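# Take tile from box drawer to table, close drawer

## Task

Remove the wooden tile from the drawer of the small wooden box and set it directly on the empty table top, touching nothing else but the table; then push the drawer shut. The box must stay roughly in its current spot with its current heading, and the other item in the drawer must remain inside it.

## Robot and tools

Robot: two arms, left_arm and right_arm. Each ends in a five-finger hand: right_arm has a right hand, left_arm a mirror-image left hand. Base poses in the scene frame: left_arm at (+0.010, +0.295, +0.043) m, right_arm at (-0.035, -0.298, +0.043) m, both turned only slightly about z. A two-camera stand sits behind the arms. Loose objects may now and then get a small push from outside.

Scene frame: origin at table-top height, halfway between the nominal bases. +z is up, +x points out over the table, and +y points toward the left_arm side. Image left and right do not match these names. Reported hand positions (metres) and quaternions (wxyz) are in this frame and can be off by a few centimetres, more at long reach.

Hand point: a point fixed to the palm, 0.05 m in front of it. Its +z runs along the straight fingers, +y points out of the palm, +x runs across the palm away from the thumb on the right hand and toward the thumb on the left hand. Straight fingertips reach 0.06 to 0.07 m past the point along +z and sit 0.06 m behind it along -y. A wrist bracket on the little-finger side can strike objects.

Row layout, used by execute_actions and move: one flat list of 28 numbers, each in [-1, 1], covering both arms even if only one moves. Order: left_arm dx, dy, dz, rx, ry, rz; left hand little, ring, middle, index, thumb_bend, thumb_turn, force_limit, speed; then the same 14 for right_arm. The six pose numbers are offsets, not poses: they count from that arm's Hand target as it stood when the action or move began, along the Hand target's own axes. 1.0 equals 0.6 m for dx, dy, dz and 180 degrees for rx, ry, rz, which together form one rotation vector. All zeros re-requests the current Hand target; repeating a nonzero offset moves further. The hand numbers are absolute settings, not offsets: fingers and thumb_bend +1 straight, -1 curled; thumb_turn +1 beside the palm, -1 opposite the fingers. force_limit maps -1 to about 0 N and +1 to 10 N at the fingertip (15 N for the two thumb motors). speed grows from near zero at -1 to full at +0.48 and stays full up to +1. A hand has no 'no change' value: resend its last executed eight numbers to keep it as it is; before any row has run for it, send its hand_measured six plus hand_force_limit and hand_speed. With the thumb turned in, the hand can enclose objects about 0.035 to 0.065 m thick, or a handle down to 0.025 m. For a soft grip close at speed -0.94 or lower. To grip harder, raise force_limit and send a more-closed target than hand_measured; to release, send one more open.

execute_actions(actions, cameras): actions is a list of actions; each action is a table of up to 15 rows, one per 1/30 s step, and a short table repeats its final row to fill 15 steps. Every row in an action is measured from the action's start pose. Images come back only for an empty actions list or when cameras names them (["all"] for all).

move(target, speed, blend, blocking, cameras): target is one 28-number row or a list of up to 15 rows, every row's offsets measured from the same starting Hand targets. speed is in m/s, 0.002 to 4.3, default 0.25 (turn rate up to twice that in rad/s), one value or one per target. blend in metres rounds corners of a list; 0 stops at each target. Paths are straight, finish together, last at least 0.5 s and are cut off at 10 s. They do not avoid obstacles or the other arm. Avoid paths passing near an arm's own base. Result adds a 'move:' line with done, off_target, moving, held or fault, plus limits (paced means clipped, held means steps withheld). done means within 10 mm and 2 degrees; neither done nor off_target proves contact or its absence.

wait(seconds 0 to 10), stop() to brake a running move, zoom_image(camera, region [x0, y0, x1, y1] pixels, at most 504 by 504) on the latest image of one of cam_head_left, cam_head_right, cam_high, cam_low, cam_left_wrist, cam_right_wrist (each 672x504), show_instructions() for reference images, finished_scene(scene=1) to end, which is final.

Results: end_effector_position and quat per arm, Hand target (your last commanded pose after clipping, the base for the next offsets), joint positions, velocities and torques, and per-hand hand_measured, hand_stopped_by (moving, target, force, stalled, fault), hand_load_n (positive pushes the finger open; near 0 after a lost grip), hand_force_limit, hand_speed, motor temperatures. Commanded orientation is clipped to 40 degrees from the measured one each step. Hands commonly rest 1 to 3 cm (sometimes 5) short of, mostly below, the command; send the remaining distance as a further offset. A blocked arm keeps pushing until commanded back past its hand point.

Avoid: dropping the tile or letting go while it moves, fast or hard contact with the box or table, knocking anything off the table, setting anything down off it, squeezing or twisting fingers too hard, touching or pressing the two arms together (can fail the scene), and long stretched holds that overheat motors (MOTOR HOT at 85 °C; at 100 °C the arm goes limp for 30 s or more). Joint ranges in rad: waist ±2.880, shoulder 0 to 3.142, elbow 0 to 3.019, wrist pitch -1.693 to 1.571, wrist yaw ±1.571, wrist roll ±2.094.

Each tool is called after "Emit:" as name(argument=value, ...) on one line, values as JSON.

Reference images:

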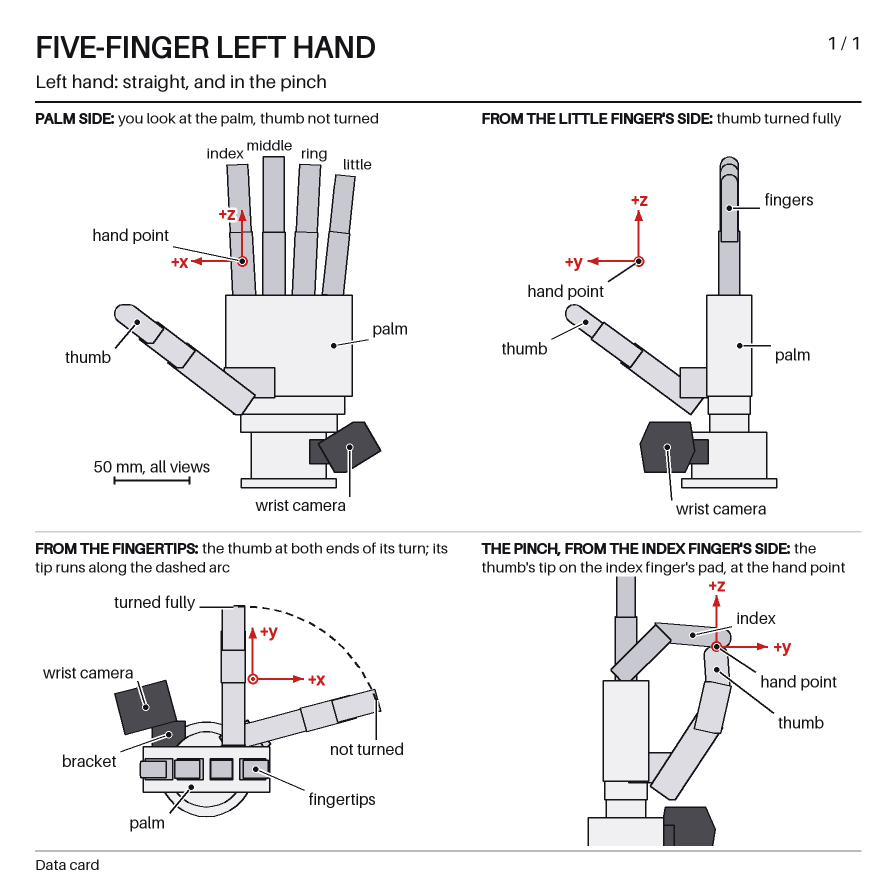

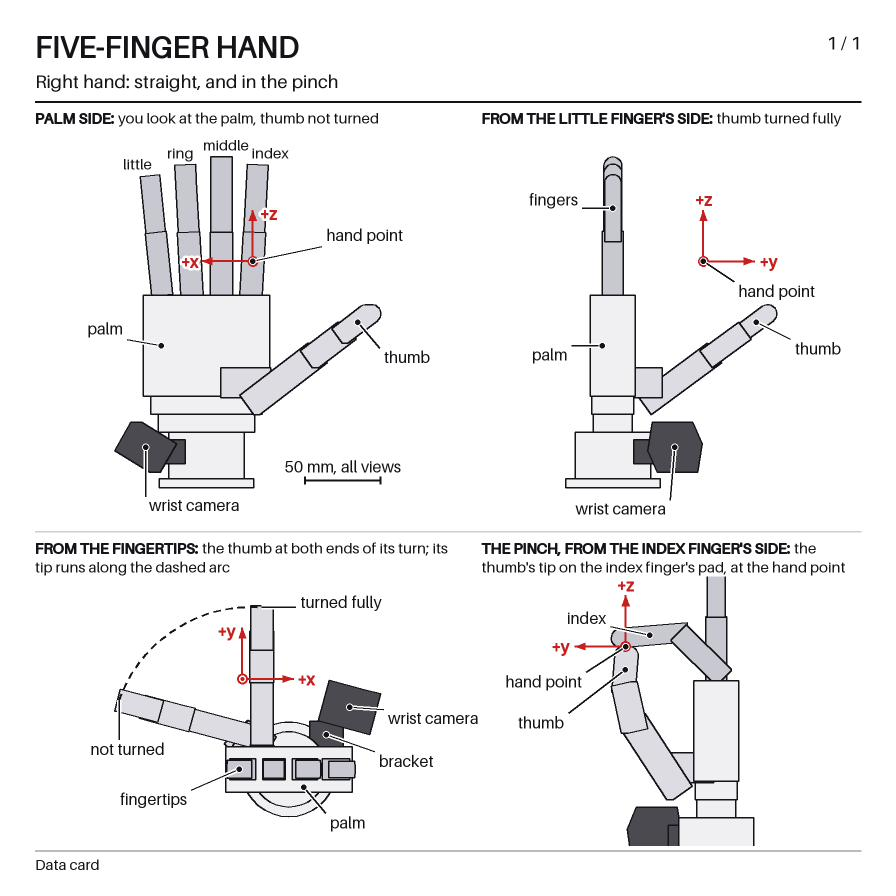

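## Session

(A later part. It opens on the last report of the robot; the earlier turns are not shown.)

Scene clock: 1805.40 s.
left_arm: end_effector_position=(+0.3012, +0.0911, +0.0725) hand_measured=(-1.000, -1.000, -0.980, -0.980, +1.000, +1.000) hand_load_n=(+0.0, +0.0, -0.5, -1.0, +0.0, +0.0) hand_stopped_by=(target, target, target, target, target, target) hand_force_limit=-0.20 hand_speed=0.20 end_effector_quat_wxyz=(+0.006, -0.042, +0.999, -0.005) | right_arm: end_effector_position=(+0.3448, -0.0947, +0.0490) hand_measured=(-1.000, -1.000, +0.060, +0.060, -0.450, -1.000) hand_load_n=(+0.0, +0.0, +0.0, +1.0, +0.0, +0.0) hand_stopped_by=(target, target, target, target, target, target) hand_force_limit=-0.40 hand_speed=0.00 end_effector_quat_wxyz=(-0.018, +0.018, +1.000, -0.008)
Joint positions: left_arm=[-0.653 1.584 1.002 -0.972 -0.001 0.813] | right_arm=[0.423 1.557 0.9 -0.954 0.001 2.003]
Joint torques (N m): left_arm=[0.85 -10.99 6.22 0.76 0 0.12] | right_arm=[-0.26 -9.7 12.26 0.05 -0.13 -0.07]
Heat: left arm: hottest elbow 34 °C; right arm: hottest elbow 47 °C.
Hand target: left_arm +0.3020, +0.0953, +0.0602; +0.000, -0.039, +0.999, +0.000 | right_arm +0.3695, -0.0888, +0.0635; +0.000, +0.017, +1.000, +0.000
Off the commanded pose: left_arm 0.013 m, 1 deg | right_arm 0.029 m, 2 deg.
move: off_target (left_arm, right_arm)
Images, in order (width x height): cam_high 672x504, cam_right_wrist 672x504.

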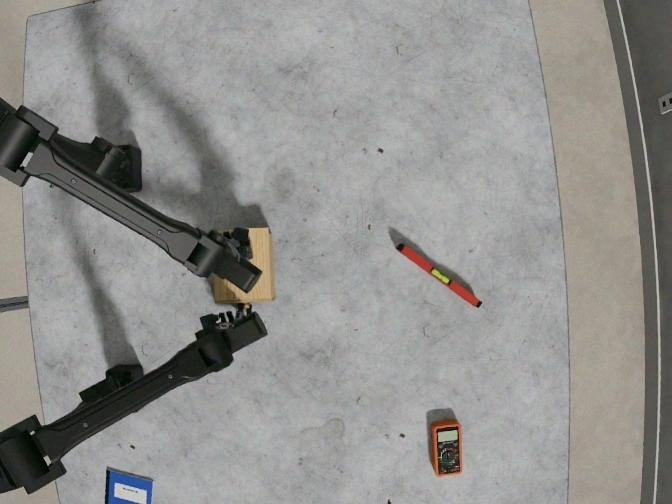

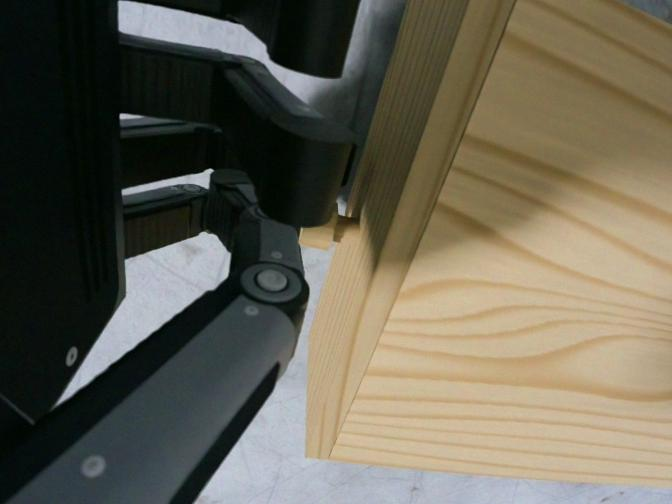

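Emit:
move(target=[[0,0,0,0,0,0,-1,-1,-0.98,-0.98,1,1,-0.2,0.2,0.0207,-0.0057,0.0375,0,0,0,-1,-1,0.06,0.06,-0.45,-1,-0.4,0]], cameras=["cam_high"], speed=0.1)

Emit:
zoom_image(camera="cam_high", region=[190, 250, 290, 360])

Scene clock: 1818.63 s.
left_arm: end_effector_position=(+0.3012, +0.0911, +0.0725) hand_measured=(-1.000, -1.000, -0.980, -0.980, +1.000, +1.000) hand_load_n=(+0.0, +0.0, +0.0, -1.0, +0.0, -0.5) hand_stopped_by=(target, target, target, target, target, target) hand_force_limit=-0.20 hand_speed=0.20 end_effector_quat_wxyz=(+0.006, -0.042, +0.999, -0.005) | right_arm: end_effector_position=(+0.3561, -0.0902, +0.0460) hand_measured=(-1.000, -1.000, +0.060, +0.060, -0.450, -1.000) hand_load_n=(+0.0, +0.0, +0.0, +0.0, +0.0, +0.0) hand_stopped_by=(target, target, target, target, target, target) hand_force_limit=-0.40 hand_speed=0.00 end_effector_quat_wxyz=(+0.001, +0.018, +1.000, +0.000)
Joint positions: left_arm=[-0.653 1.584 1.002 -0.972 -0.001 0.813] | right_arm=[0.423 1.568 0.897 -0.897 0.001 2.003]
Joint torques (N m): left_arm=[0.85 -10.81 6.2 0.76 -0.01 0.12] | right_arm=[0.03 -9.64 7.34 0.8 -0.18 -0.02]
Heat: left arm: hottest elbow 34 °C; right arm: hottest elbow 48 °C.
Hand target: left_arm +0.3020, +0.0953, +0.0602; +0.000, -0.039, +0.999, +0.000 | right_arm +0.3568, -0.0918, +0.0408; +0.000, +0.017, +1.000, +0.000
Off the commanded pose: left_arm 0.013 m, 1 deg | right_arm 0.005 m, 0 deg.
move: off_target (left_arm)
Images, in order (width x height): cam_high 672x504.

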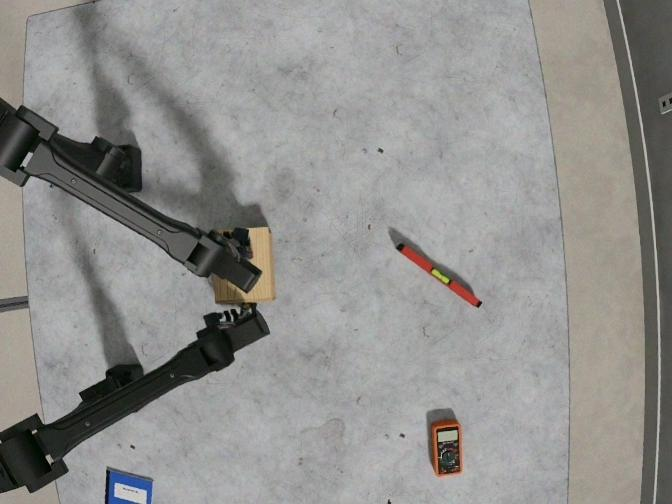

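Scaled by 4.582 from the camera's 672x504 image, which has a finer 960x720 frame.

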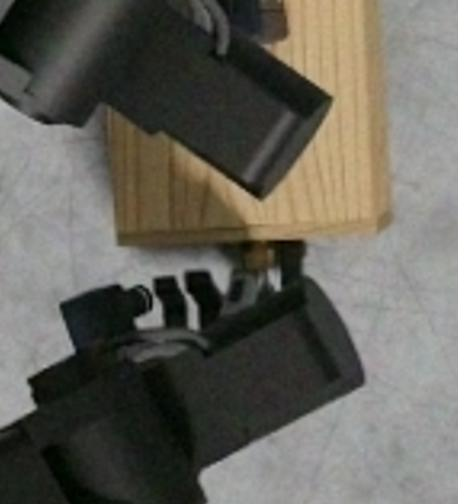

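Emit:
move(target=[[0,0,0,0,0,0,-1,-1,-0.98,-0.98,1,1,-0.2,0.2,0.0067,0.0,-0.033,0,0,0,-1,-1,0.06,0.06,-0.45,-1,-0.4,0]], cameras=["cam_high","cam_right_wrist"], speed=0.05)

Emit:
zoom_image(camera="cam_high", region=[190, 250, 290, 360])

Emit:
zoom_image(camera="cam_right_wrist", region=[200, 100, 500, 340])

Scene clock: 1831.90 s.
left_arm: end_effector_position=(+0.3012, +0.0911, +0.0725) hand_measured=(-1.000, -1.000, -0.980, -0.980, +1.000, +1.000) hand_load_n=(+0.0, +0.0, +0.0, -1.0, +0.0, +0.0) hand_stopped_by=(target, target, target, target, target, target) hand_force_limit=-0.20 hand_speed=0.20 end_effector_quat_wxyz=(+0.006, -0.042, +0.999, -0.005) | right_arm: end_effector_position=(+0.3489, -0.0932, +0.0496) hand_measured=(-1.000, -1.000, +0.060, +0.060, -0.450, -1.000) hand_load_n=(+0.0, +0.0, +0.0, +2.0, +0.0, +0.0) hand_stopped_by=(target, target, target, target, target, target) hand_force_limit=-0.40 hand_speed=0.00 end_effector_quat_wxyz=(-0.009, +0.018, +1.000, -0.005)
Joint positions: left_arm=[-0.653 1.584 1.002 -0.972 -0.001 0.813] | right_arm=[0.423 1.555 0.897 -0.933 0.001 2.003]
Joint torques (N m): left_arm=[0.73 -10.99 6.23 0.75 -0.03 0.13] | right_arm=[0.38 -11.87 8.42 0.03 -0.19 0.02]
Heat: left arm: hottest elbow 34 °C; right arm: hottest elbow 47 °C.
Hand target: left_arm +0.3020, +0.0953, +0.0602; +0.000, -0.039, +0.999, +0.000 | right_arm +0.3529, -0.0916, +0.0606; +0.000, +0.017, +1.000, +0.000
Off the commanded pose: left_arm 0.013 m, 1 deg | right_arm 0.012 m, 1 deg.
move: off_target (left_arm, right_arm)
Images, in order (width x height): cam_high 672x504, cam_right_wrist 672x504.

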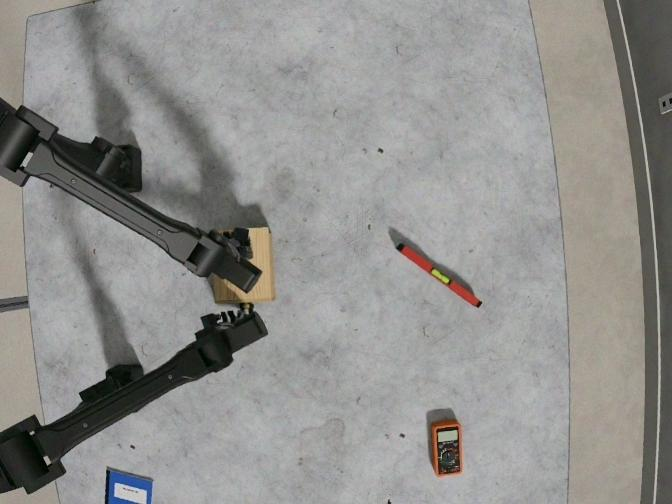

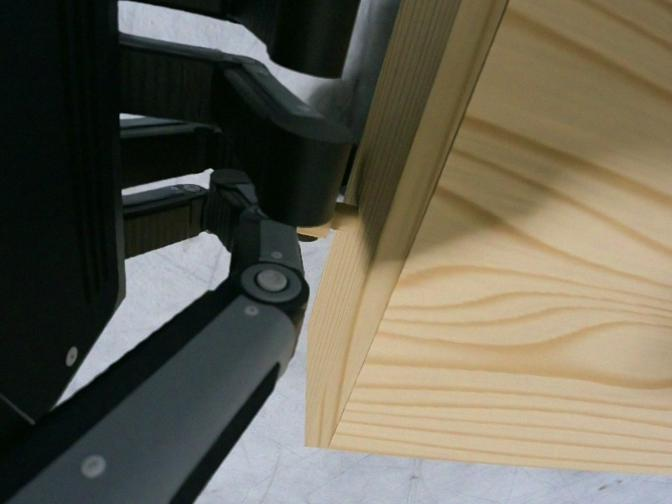

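Scaled by 4.582 from the camera's 672x504 image, which has a finer 960x720 frame.

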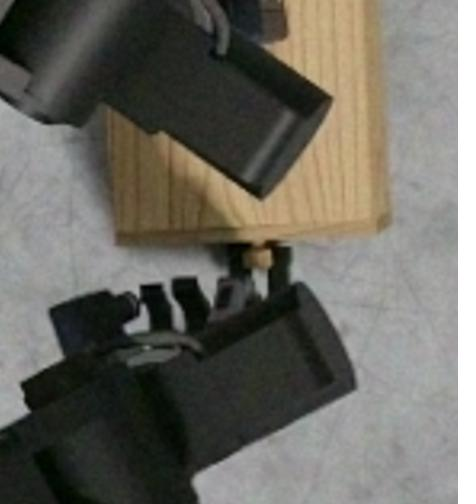

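Scaled by 1.680 from the camera's 672x504 image, which has a finer 960x720 frame.

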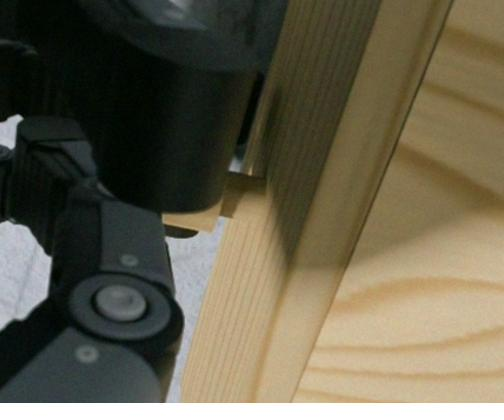

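Emit:
move(target=[[0,0,0,0,0,0,-1,-1,-0.98,-0.98,1,1,-0.2,0.2,0,0,0,0,0,0,-1,-1,0.06,0.06,0,-1,-0.4,-0.5]], cameras=["cam_high","cam_right_wrist"], speed=0.05)

Emit:
zoom_image(camera="cam_high", region=[190, 250, 290, 360])

Emit:
zoom_image(camera="cam_right_wrist", region=[200, 100, 500, 340])

Scene clock: 1845.17 s.
left_arm: end_effector_position=(+0.3012, +0.0911, +0.0725) hand_measured=(-1.000, -1.000, -0.980, -0.980, +1.000, +1.000) hand_load_n=(+0.0, +0.0, -0.5, -1.5, +0.0, +0.0) hand_stopped_by=(target, target, target, target, target, target) hand_force_limit=-0.20 hand_speed=0.20 end_effector_quat_wxyz=(+0.006, -0.042, +0.999, -0.005) | right_arm: end_effector_position=(+0.3488, -0.0932, +0.0496) hand_measured=(-1.000, -1.000, +0.060, +0.060, +0.000, -1.000) hand_load_n=(+0.5, +0.0, +0.0, +1.5, +0.0, +0.0) hand_stopped_by=(target, target, target, target, target, target) hand_force_limit=-0.40 hand_speed=-0.50 end_effector_quat_wxyz=(-0.009, +0.018, +1.000, -0.005)
Joint positions: left_arm=[-0.653 1.584 1.002 -0.972 -0.001 0.813] | right_arm=[0.423 1.555 0.897 -0.933 0.001 2.003]
Joint torques (N m): left_arm=[0.91 -10.81 6.23 0.8 -0.01 0.12] | right_arm=[0.38 -11.87 8.43 -0.08 -0.19 0.02]
Heat: left arm: hottest elbow 34 °C; right arm: hottest elbow 46 °C.
Hand target: left_arm +0.3020, +0.0953, +0.0602; +0.000, -0.039, +0.999, +0.000 | right_arm +0.3528, -0.0917, +0.0606; +0.000, +0.017, +1.000, +0.000
Off the commanded pose: left_arm 0.013 m, 1 deg | right_arm 0.012 m, 1 deg.
move: off_target (left_arm, right_arm)
Images, in order (width x height): cam_high 672x504, cam_right_wrist 672x504.

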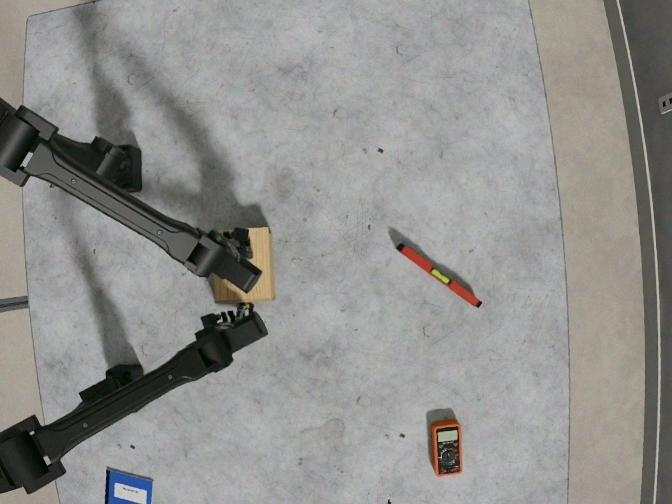

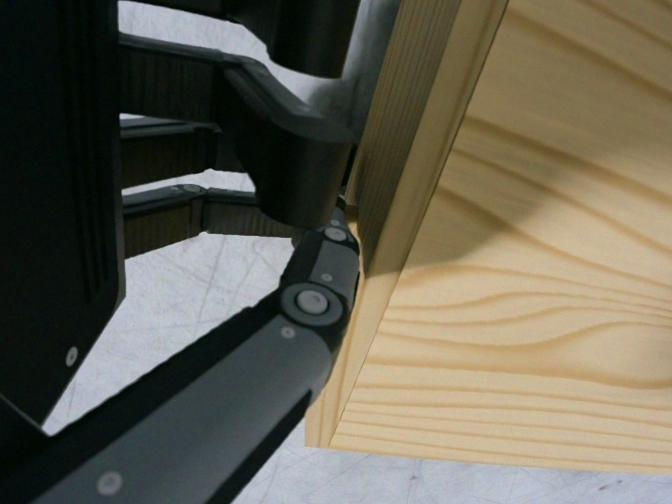

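Scaled by 4.582 from the camera's 672x504 image, which has a finer 960x720 frame.

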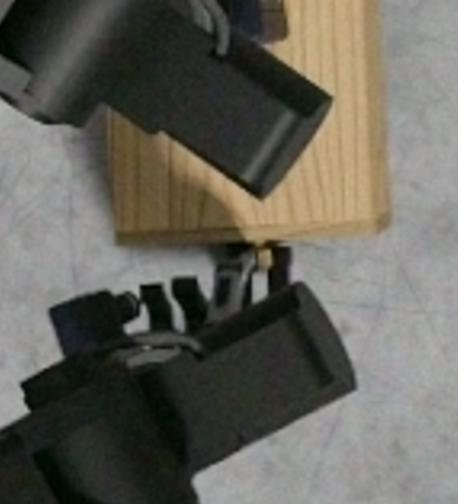

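Scaled by 1.680 from the camera's 672x504 image, which has a finer 960x720 frame.

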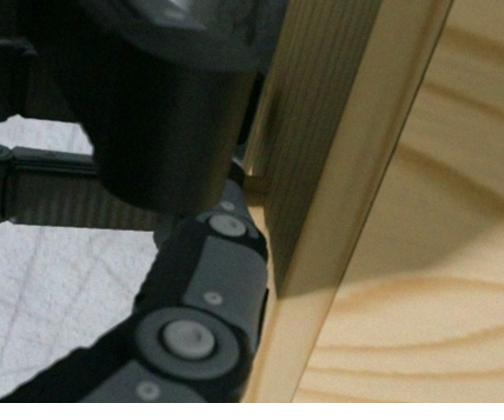

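Emit:
move(target=[[0,0,0,0,0,0,-1,-1,-0.98,-0.98,1,1,-0.2,0.2,0,0,0,0,0,0,-1,-1,-0.3,-0.3,0,-1,-0.3,-0.85]], cameras=["cam_high","cam_right_wrist"], speed=0.05)

Emit:
zoom_image(camera="cam_high", region=[190, 210, 290, 360])

Scene clock: 1856.93 s.
left_arm: end_effector_position=(+0.3013, +0.0911, +0.0725) hand_measured=(-1.000, -1.000, -0.980, -0.980, +1.000, +1.000) hand_load_n=(+0.0, +0.0, +0.0, -2.0, +0.0, +0.0) hand_stopped_by=(target, target, target, target, target, target) hand_force_limit=-0.20 hand_speed=0.20 end_effector_quat_wxyz=(+0.006, -0.042, +0.999, -0.005) | right_arm: end_effector_position=(+0.3486, -0.0937, +0.0495) hand_measured=(-1.000, -1.000, -0.020, +0.008, +0.000, -1.000) hand_load_n=(+0.0, +0.0, +3.5, +3.5, +1.5, +0.5) hand_stopped_by=(target, target, force, force, target, target) hand_force_limit=-0.30 hand_speed=-0.85 end_effector_quat_wxyz=(-0.009, +0.018, +1.000, -0.006)
Joint positions: left_arm=[-0.653 1.584 1.002 -0.972 -0.001 0.813] | right_arm=[0.423 1.555 0.897 -0.934 0.003 2.003]
Joint torques (N m): left_arm=[0.85 -10.87 6.17 0.79 -0.01 0.12] | right_arm=[0.44 -11.87 8.42 -0.02 -0.24 0.01]
Heat: left arm: hottest elbow 34 °C; right arm: hottest elbow 46 °C.
Hand target: left_arm +0.3020, +0.0953, +0.0602; +0.000, -0.039, +0.999, +0.000 | right_arm +0.3529, -0.0917, +0.0606; +0.000, +0.017, +1.000, +0.000
Off the commanded pose: left_arm 0.013 m, 1 deg | right_arm 0.012 m, 1 deg.
move: off_target (left_arm, right_arm)
Images, in order (width x height): cam_high 672x504, cam_right_wrist 672x504.

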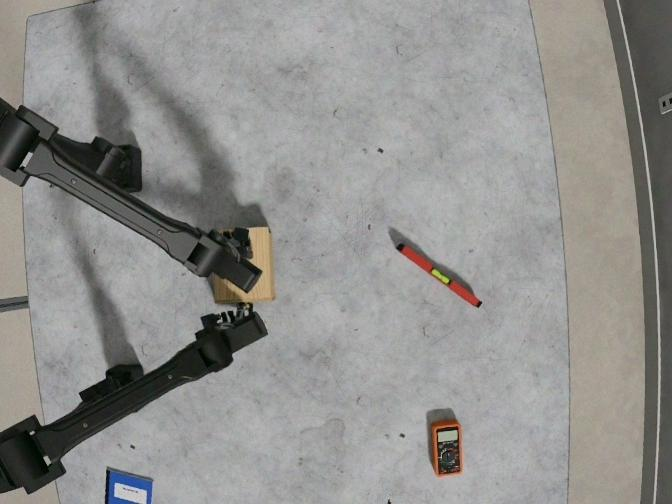

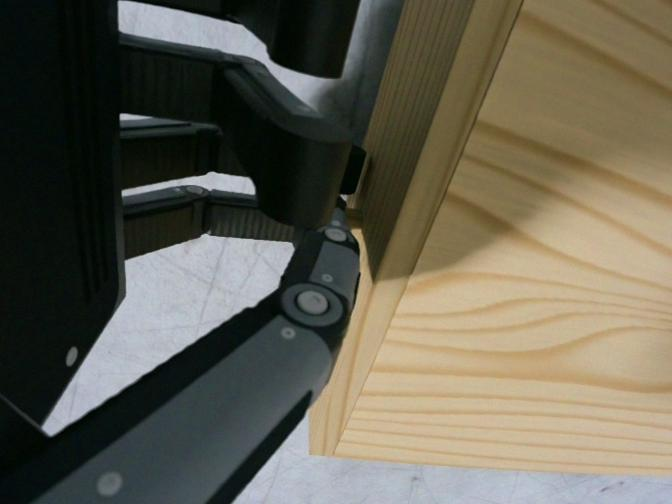

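Scaled by 3.360 from the camera's 672x504 image, which has a finer 960x720 frame.

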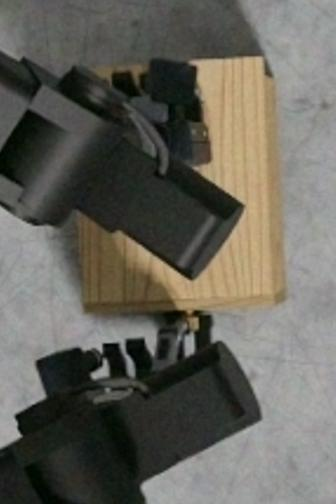

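Emit:
move(target=[[0,0,0.06,0,0,0,-1,-1,-0.98,-0.98,1,1,-0.2,0.2,0,0,0,0,0,0,-1,-1,-0.3,-0.3,0,-1,-0.3,-0.85]], cameras=["cam_high","cam_low"], speed=0.05)

Scene clock: 1864.07 s.
left_arm: end_effector_position=(+0.3098, +0.0843, +0.0696) hand_measured=(-1.000, -1.000, -0.980, -0.980, +1.000, +1.000) hand_load_n=(+0.0, +0.5, +0.0, -7.5, +0.0, +0.0) hand_stopped_by=(target, target, target, target, target, target) hand_force_limit=-0.20 hand_speed=0.20 end_effector_quat_wxyz=(+0.023, -0.042, +0.999, -0.020) | right_arm: end_effector_position=(+0.3487, -0.0938, +0.0495) hand_measured=(-1.000, -1.000, -0.020, +0.008, +0.000, -1.000) hand_load_n=(+0.0, +0.5, +3.5, +4.5, +1.0, +0.5) hand_stopped_by=(target, target, force, force, target, target) hand_force_limit=-0.30 hand_speed=-0.85 end_effector_quat_wxyz=(-0.009, +0.018, +1.000, -0.006)
Joint positions: left_arm=[-0.653 1.583 0.999 -0.926 -0.001 0.813] | right_arm=[0.423 1.555 0.897 -0.934 0.004 2.003]
Joint torques (N m): left_arm=[0.91 -6.48 3.14 2.43 0.01 0.12] | right_arm=[0.38 -11.87 8.4 -0.03 -0.27 0.01]
Heat: left arm: hottest elbow 34 °C; right arm: hottest elbow 45 °C.
Hand target: left_arm +0.3019, +0.0953, +0.0241; +0.000, -0.039, +0.999, +0.000 | right_arm +0.3529, -0.0917, +0.0606; +0.000, +0.017, +1.000, +0.000
Off the commanded pose: left_arm 0.047 m, 4 deg | right_arm 0.012 m, 1 deg.
move: off_target (left_arm, right_arm)
Images, in order (width x height): cam_high 672x504, cam_low 672x504.

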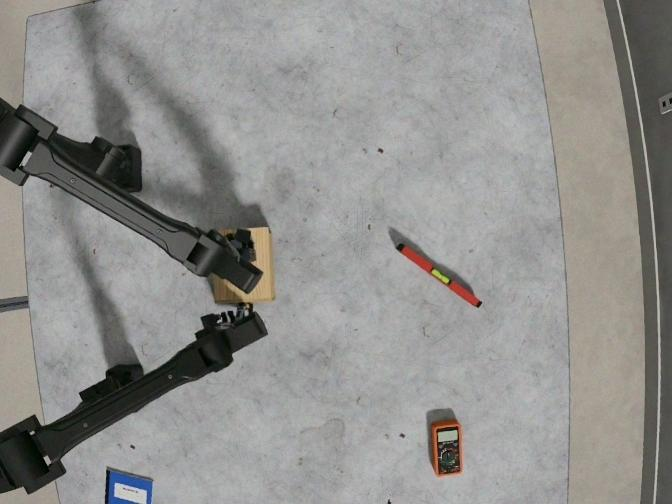

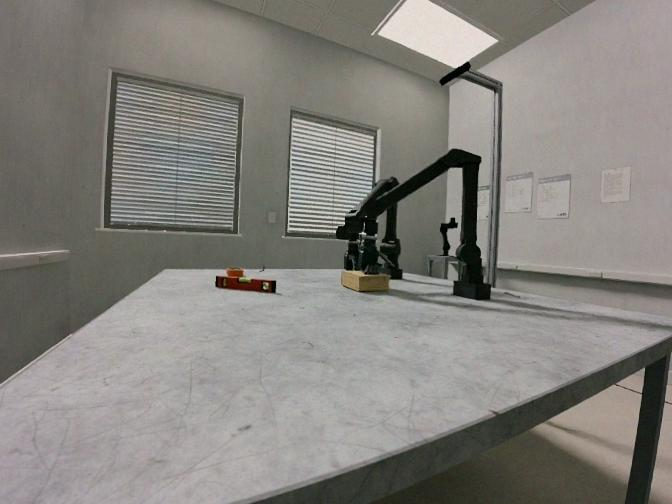

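Emit:
move(target=[[0,0,0.0,0,0,0,-1,-1,-0.98,-0.98,1,1,-0.2,0.2,0.0025,-0.07,0.015,0,0,0,-1,-1,-0.3,-0.3,0,-1,-0.3,-0.85]], cameras=["cam_high","cam_right_wrist"], speed=0.04)

Emit:
zoom_image(camera="cam_high", region=[190, 210, 290, 360])

Scene clock: 1877.53 s.
left_arm: end_effector_position=(+0.3142, +0.0790, +0.0686) hand_measured=(-1.000, -1.000, -0.980, -0.980, +1.000, +1.000) hand_load_n=(+0.0, +0.0, +0.0, -6.5, +0.0, +0.0) hand_stopped_by=(target, target, target, target, target, target) hand_force_limit=-0.20 hand_speed=0.20 end_effector_quat_wxyz=(+0.030, -0.042, +0.998, -0.031) | right_arm: end_effector_position=(+0.3477, -0.1300, +0.0465) hand_measured=(-1.000, -1.000, -0.020, +0.006, +0.000, -1.000) hand_load_n=(+0.0, +0.0, -0.5, +0.0, +0.0, +0.0) hand_stopped_by=(target, target, force, force, target, target) hand_force_limit=-0.30 hand_speed=-0.85 end_effector_quat_wxyz=(-0.008, +0.019, +1.000, -0.003)
Joint positions: left_arm=[-0.653 1.582 0.999 -0.901 0.007 0.813] | right_arm=[0.331 1.528 0.852 -0.913 0 1.913]
Joint torques (N m): left_arm=[0.73 -6.3 3.33 1.61 -0.27 0.11] | right_arm=[-0.32 -11.05 7.2 0.47 -0.13 -0.1]
Heat: left arm: hottest elbow 33 °C; right arm: hottest elbow 45 °C.
Hand target: left_arm +0.3020, +0.0953, +0.0242; +0.000, -0.039, +0.999, +0.000 | right_arm +0.3499, -0.1336, +0.0517; +0.000, +0.017, +1.000, +0.000
Off the commanded pose: left_arm 0.049 m, 5 deg | right_arm 0.007 m, 1 deg.
move: off_target (left_arm)
Images, in order (width x height): cam_high 672x504, cam_right_wrist 672x504.

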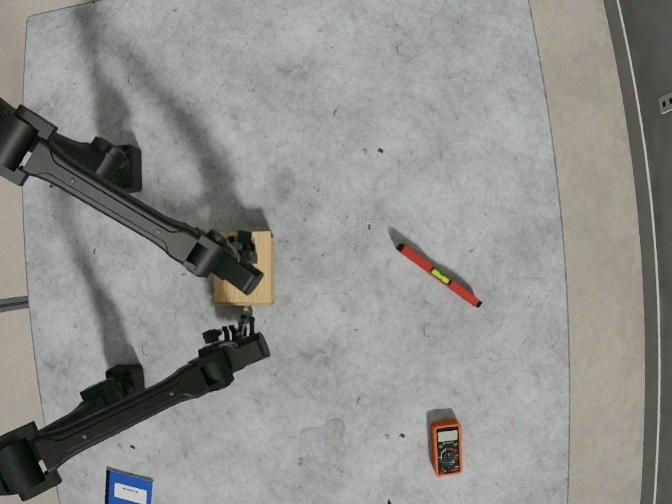

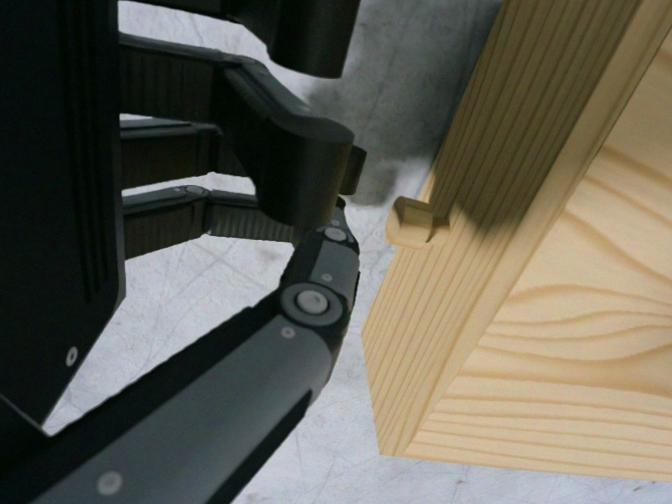

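Scaled by 3.360 from the camera's 672x504 image, which has a finer 960x720 frame.

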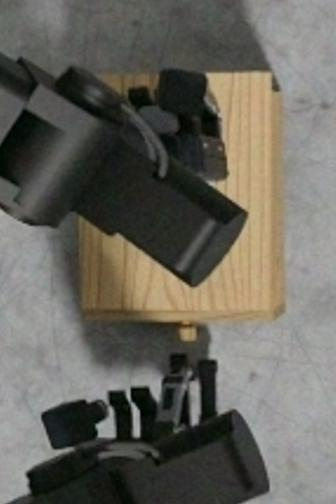

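Emit:
move(target=[[0,0,0.0,0,0,0,-1,-1,-0.98,-0.98,1,1,-0.2,0.2,0,0,0,0,0,0,-1,-1,0.06,0.06,-0.45,-1,-0.3,0],[0,0,0.0,0,0,0,-1,-1,-0.98,-0.98,1,1,-0.2,0.2,0.0005,0.066,-0.0033,0,0,0,-1,-1,0.06,0.06,-0.45,-1,-0.3,0]], cameras=["cam_high","cam_right_wrist"], speed=0.06)

Emit:
zoom_image(camera="cam_high", region=[190, 250, 290, 360])

Emit:
zoom_image(camera="cam_right_wrist", region=[200, 100, 500, 340])

Scene clock: 1936.57 s.
left_arm: end_effector_position=(+0.3142, +0.0790, +0.0686) hand_measured=(-1.000, -1.000, -0.980, -0.980, +1.000, +1.000) hand_load_n=(+0.0, +0.0, +0.0, -7.0, +0.0, +0.0) hand_stopped_by=(target, target, target, target, target, target) hand_force_limit=-0.20 hand_speed=0.20 end_effector_quat_wxyz=(+0.030, -0.042, +0.998, -0.031) | right_arm: end_effector_position=(+0.3388, -0.1051, +0.0464) hand_measured=(-1.000, -1.000, +0.060, +0.060, -0.450, -1.000) hand_load_n=(+0.0, +0.0, +0.0, +0.0, +0.0, +0.0) hand_stopped_by=(target, target, target, target, target, target) hand_force_limit=-0.30 hand_speed=0.00 end_effector_quat_wxyz=(-0.008, +0.018, +1.000, -0.003)
Joint positions: left_arm=[-0.653 1.582 0.999 -0.901 0.007 0.813] | right_arm=[0.403 1.528 0.852 -0.913 0 1.982]
Joint torques (N m): left_arm=[0.79 -6.36 3.3 1.61 -0.27 0.11] | right_arm=[1.55 -8.64 10.84 -0.01 -0.15 0.2]
Motor temperatures (°C): left_arm=[28 31 32 28 25 29] | right_arm=[34 31 43 25 26 29]
Heat: left arm: hottest elbow 32 °C; right arm: hottest elbow 43 °C.
Hand target: left_arm +0.3020, +0.0953, +0.0242; +0.000, -0.039, +0.999, +0.000 | right_arm +0.3510, -0.0941, +0.0537; +0.000, +0.017, +1.000, +0.000
Off the commanded pose: left_arm 0.049 m, 5 deg | right_arm 0.018 m, 1 deg.
move: off_target (left_arm, right_arm)
Images, in order (width x height): cam_high 672x504, cam_right_wrist 672x504.

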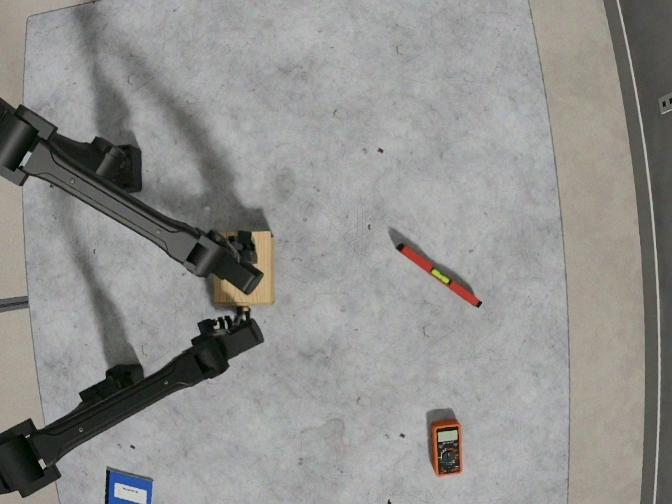

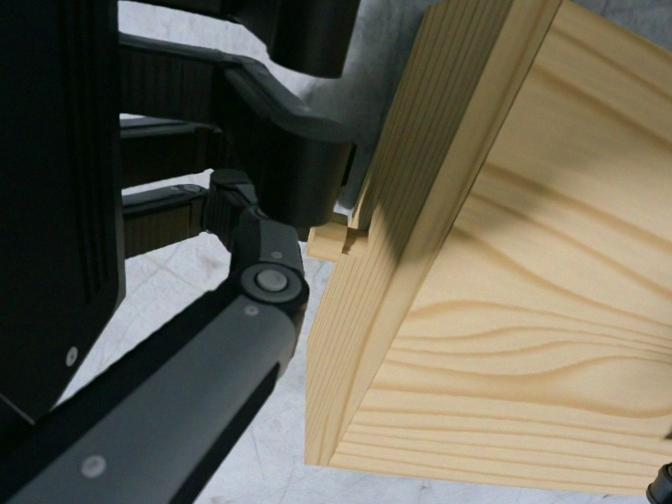

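Scaled by 4.582 from the camera's 672x504 image, which has a finer 960x720 frame.

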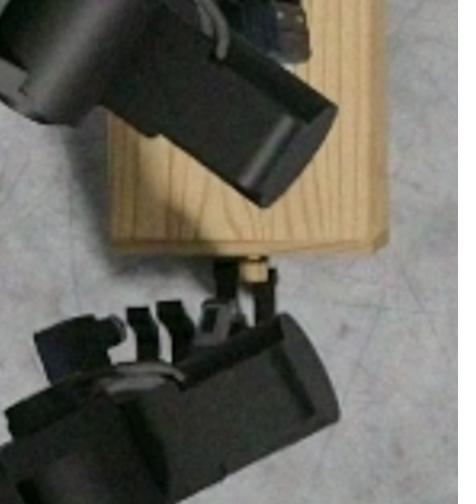

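Scaled by 1.680 from the camera's 672x504 image, which has a finer 960x720 frame.

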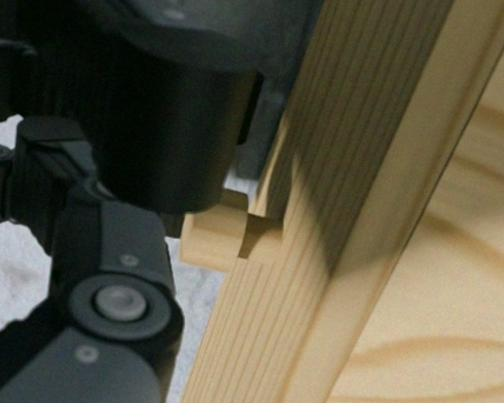

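Emit:
move(target=[[0,0,0.0,0,0,0,-1,-1,-0.98,-0.98,1,1,-0.2,0.2,-0.0183,0.004,0.012,0,0,0,-1,-1,0.06,0.06,-0.45,-1,-0.3,0]], cameras=["cam_high"], speed=0.1)

Emit:
zoom_image(camera="cam_high", region=[190, 250, 290, 360])

Scene clock: 1947.80 s.
left_arm: end_effector_position=(+0.3142, +0.0790, +0.0686) hand_measured=(-1.000, -1.000, -0.980, -0.980, +1.000, +1.000) hand_load_n=(+0.0, +0.0, +0.0, -6.5, +0.0, +0.0) hand_stopped_by=(target, target, target, target, target, target) hand_force_limit=-0.20 hand_speed=0.20 end_effector_quat_wxyz=(+0.030, -0.042, +0.998, -0.031) | right_arm: end_effector_position=(+0.3417, -0.1040, +0.0367) hand_measured=(-1.000, -1.000, +0.060, +0.060, -0.450, -1.000) hand_load_n=(+0.0, +0.0, +0.0, +0.0, +0.0, +0.0) hand_stopped_by=(target, target, target, target, target, target) hand_force_limit=-0.30 hand_speed=0.00 end_effector_quat_wxyz=(-0.018, +0.018, +1.000, -0.008)
Joint positions: left_arm=[-0.653 1.582 0.999 -0.901 0.007 0.813] | right_arm=[0.403 1.565 0.868 -0.913 0 1.982]
Joint torques (N m): left_arm=[0.73 -6.24 3.3 1.55 -0.28 0.12] | right_arm=[1.14 -9.17 11.22 0.57 -0.15 0.11]
Heat: left arm: hottest elbow 32 °C; right arm: hottest elbow 44 °C.
Hand target: left_arm +0.3020, +0.0953, +0.0242; +0.000, -0.039, +0.999, +0.000 | right_arm +0.3621, -0.0921, +0.0464; +0.000, +0.017, +1.000, +0.000
Off the commanded pose: left_arm 0.049 m, 5 deg | right_arm 0.026 m, 2 deg.
move: off_target (left_arm, right_arm)
Images, in order (width x height): cam_high 672x504.

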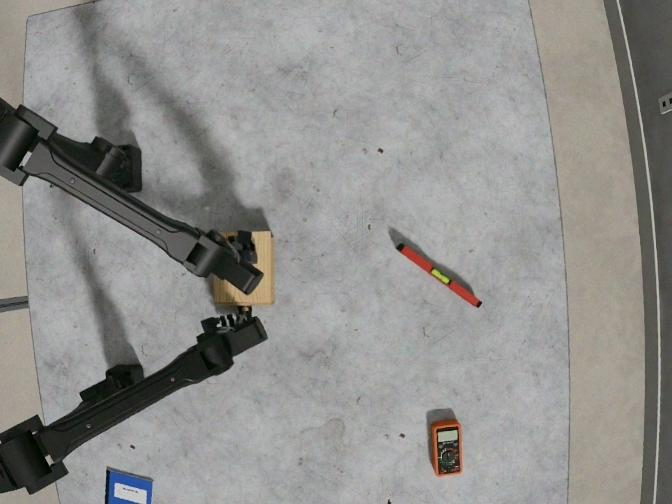

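Scaled by 4.582 from the camera's 672x504 image, which has a finer 960x720 frame.

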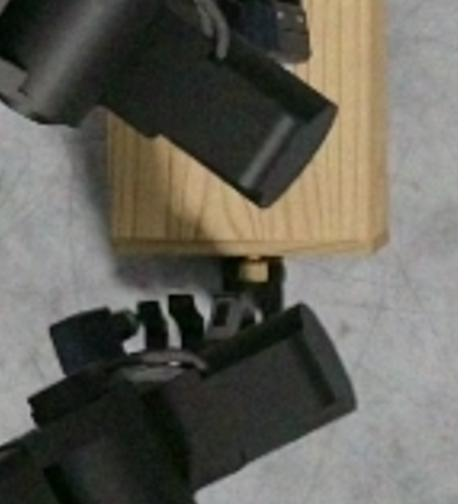

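Emit:
move(target=[[0,0,0.0,0,0,0,-1,-1,-0.98,-0.98,1,1,-0.2,0.2,-0.0,0.0,-0.022,0,0,0,-1,-1,0.06,0.06,-0.45,-1,-0.3,0]], cameras=["cam_high","cam_right_wrist"], speed=0.1)

Emit:
zoom_image(camera="cam_high", region=[190, 250, 290, 360])

Scene clock: 1961.80 s.
left_arm: end_effector_position=(+0.3142, +0.0790, +0.0686) hand_measured=(-1.000, -1.000, -0.980, -0.980, +1.000, +1.000) hand_load_n=(+0.0, +0.0, +0.0, -7.0, +0.0, +0.0) hand_stopped_by=(target, target, target, target, target, target) hand_force_limit=-0.20 hand_speed=0.20 end_effector_quat_wxyz=(+0.030, -0.042, +0.998, -0.031) | right_arm: end_effector_position=(+0.3431, -0.1035, +0.0407) hand_measured=(-1.000, -1.000, +0.060, +0.060, -0.450, -1.000) hand_load_n=(+0.5, +0.0, +0.0, +0.0, +0.0, +0.0) hand_stopped_by=(target, target, target, target, target, target) hand_force_limit=-0.30 hand_speed=0.00 end_effector_quat_wxyz=(-0.022, +0.018, +1.000, -0.009)
Joint positions: left_arm=[-0.653 1.582 0.999 -0.901 0.007 0.813] | right_arm=[0.403 1.565 0.883 -0.935 0 1.982]
Joint torques (N m): left_arm=[0.67 -6.3 3.3 1.57 -0.26 0.11] | right_arm=[1.14 -11.11 11.36 0.02 -0.16 0.11]
Heat: left arm: hottest elbow 32 °C; right arm: hottest elbow 45 °C.
Hand target: left_arm +0.3020, +0.0953, +0.0242; +0.000, -0.039, +0.999, +0.000 | right_arm +0.3622, -0.0920, +0.0597; +0.000, +0.017, +1.000, +0.000
Off the commanded pose: left_arm 0.049 m, 5 deg | right_arm 0.029 m, 3 deg.
move: off_target (left_arm, right_arm)
Images, in order (width x height): cam_high 672x504, cam_right_wrist 672x504.

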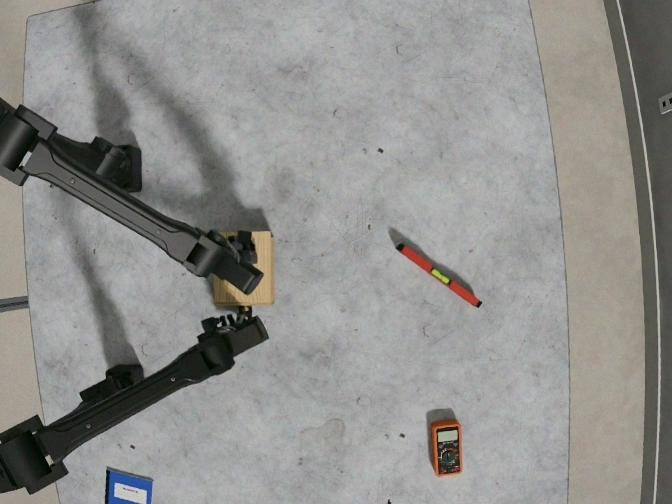

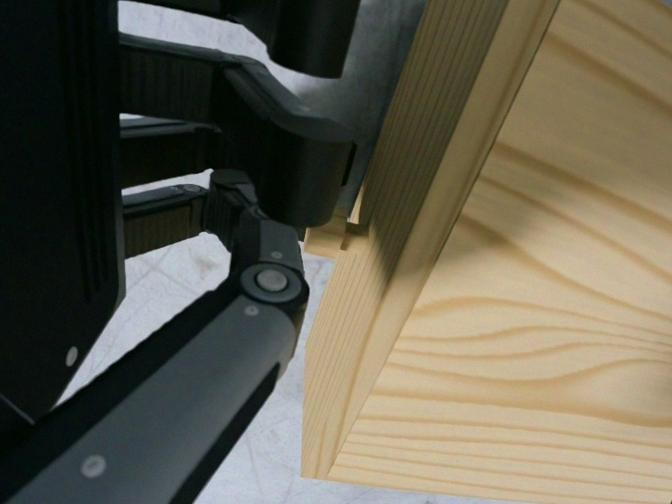

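Scaled by 4.582 from the camera's 672x504 image, which has a finer 960x720 frame.

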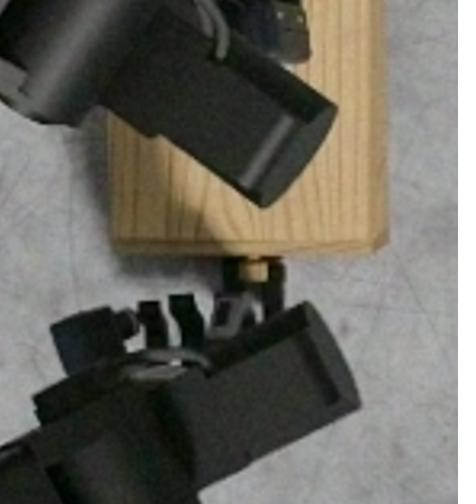

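Emit:
move(target=[[0,0,0.0,0,0,0,-1,-1,-0.98,-0.98,1,1,-0.2,0.2,-0.003,0.01,-0.018,0,0,0,-1,-1,0.06,0.06,-0.45,-1,-0.3,0]], cameras=["cam_high","cam_right_wrist"], speed=0.1)

Emit:
zoom_image(camera="cam_high", region=[190, 250, 290, 360])

Emit:
zoom_image(camera="cam_right_wrist", region=[200, 100, 500, 340])

Scene clock: 1973.03 s.
left_arm: end_effector_position=(+0.3142, +0.0790, +0.0686) hand_measured=(-1.000, -1.000, -0.980, -0.980, +1.000, +1.000) hand_load_n=(+0.0, +0.0, +0.0, -6.5, +0.0, +0.0) hand_stopped_by=(target, target, target, target, target, target) hand_force_limit=-0.20 hand_speed=0.20 end_effector_quat_wxyz=(+0.030, -0.042, +0.998, -0.031) | right_arm: end_effector_position=(+0.3461, -0.1007, +0.0489) hand_measured=(-1.000, -1.000, +0.060, +0.060, -0.450, -1.000) hand_load_n=(+0.0, +0.0, +0.0, +0.5, +0.0, +0.0) hand_stopped_by=(target, target, target, target, target, target) hand_force_limit=-0.30 hand_speed=0.00 end_effector_quat_wxyz=(-0.024, +0.019, +0.999, -0.010)
Joint positions: left_arm=[-0.653 1.582 0.999 -0.901 0.007 0.813] | right_arm=[0.407 1.562 0.906 -0.967 0 1.989]
Joint torques (N m): left_arm=[0.79 -6.42 3.26 1.58 -0.26 0.11] | right_arm=[1.38 -11.75 11.52 -0.2 -0.17 0.16]
Heat: left arm: hottest elbow 32 °C; right arm: hottest elbow 46 °C.
Hand target: left_arm +0.3020, +0.0953, +0.0242; +0.000, -0.039, +0.999, +0.000 | right_arm +0.3641, -0.0860, +0.0706; +0.000, +0.017, +1.000, +0.000
Off the commanded pose: left_arm 0.049 m, 5 deg | right_arm 0.032 m, 3 deg.
move: off_target (left_arm, right_arm)
Images, in order (width x height): cam_high 672x504, cam_right_wrist 672x504.

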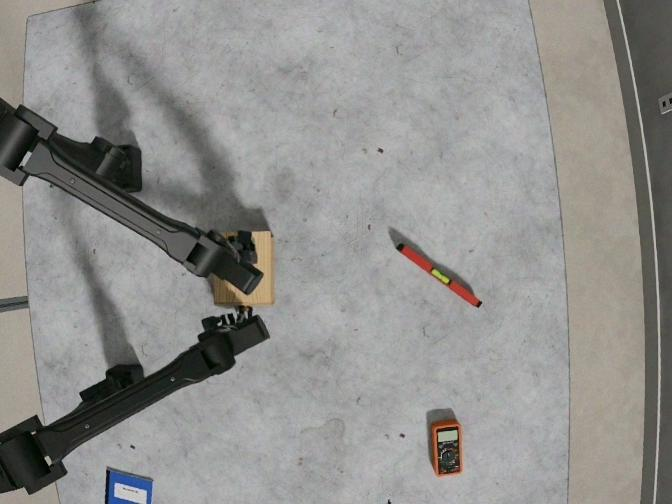

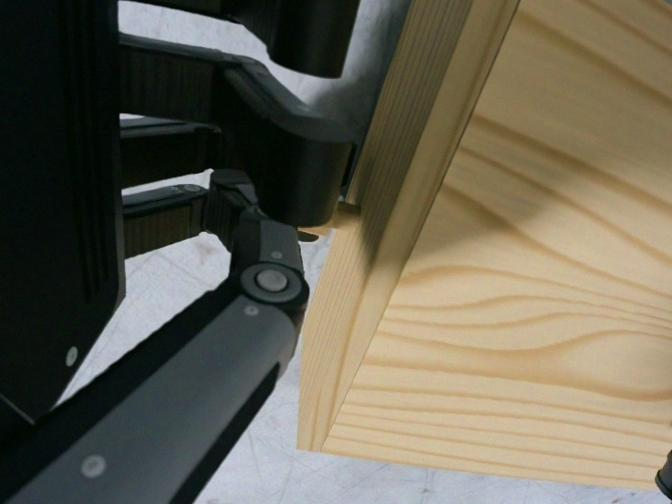

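Scaled by 4.582 from the camera's 672x504 image, which has a finer 960x720 frame.

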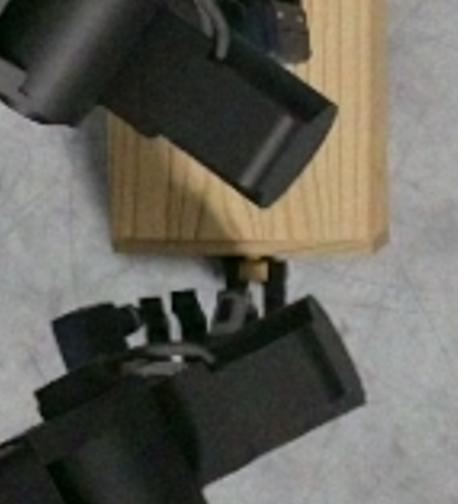

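Scaled by 1.680 from the camera's 672x504 image, which has a finer 960x720 frame.

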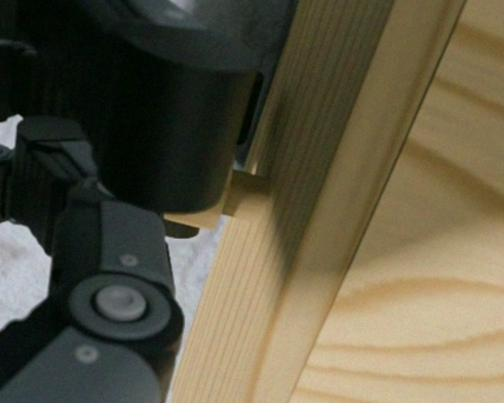

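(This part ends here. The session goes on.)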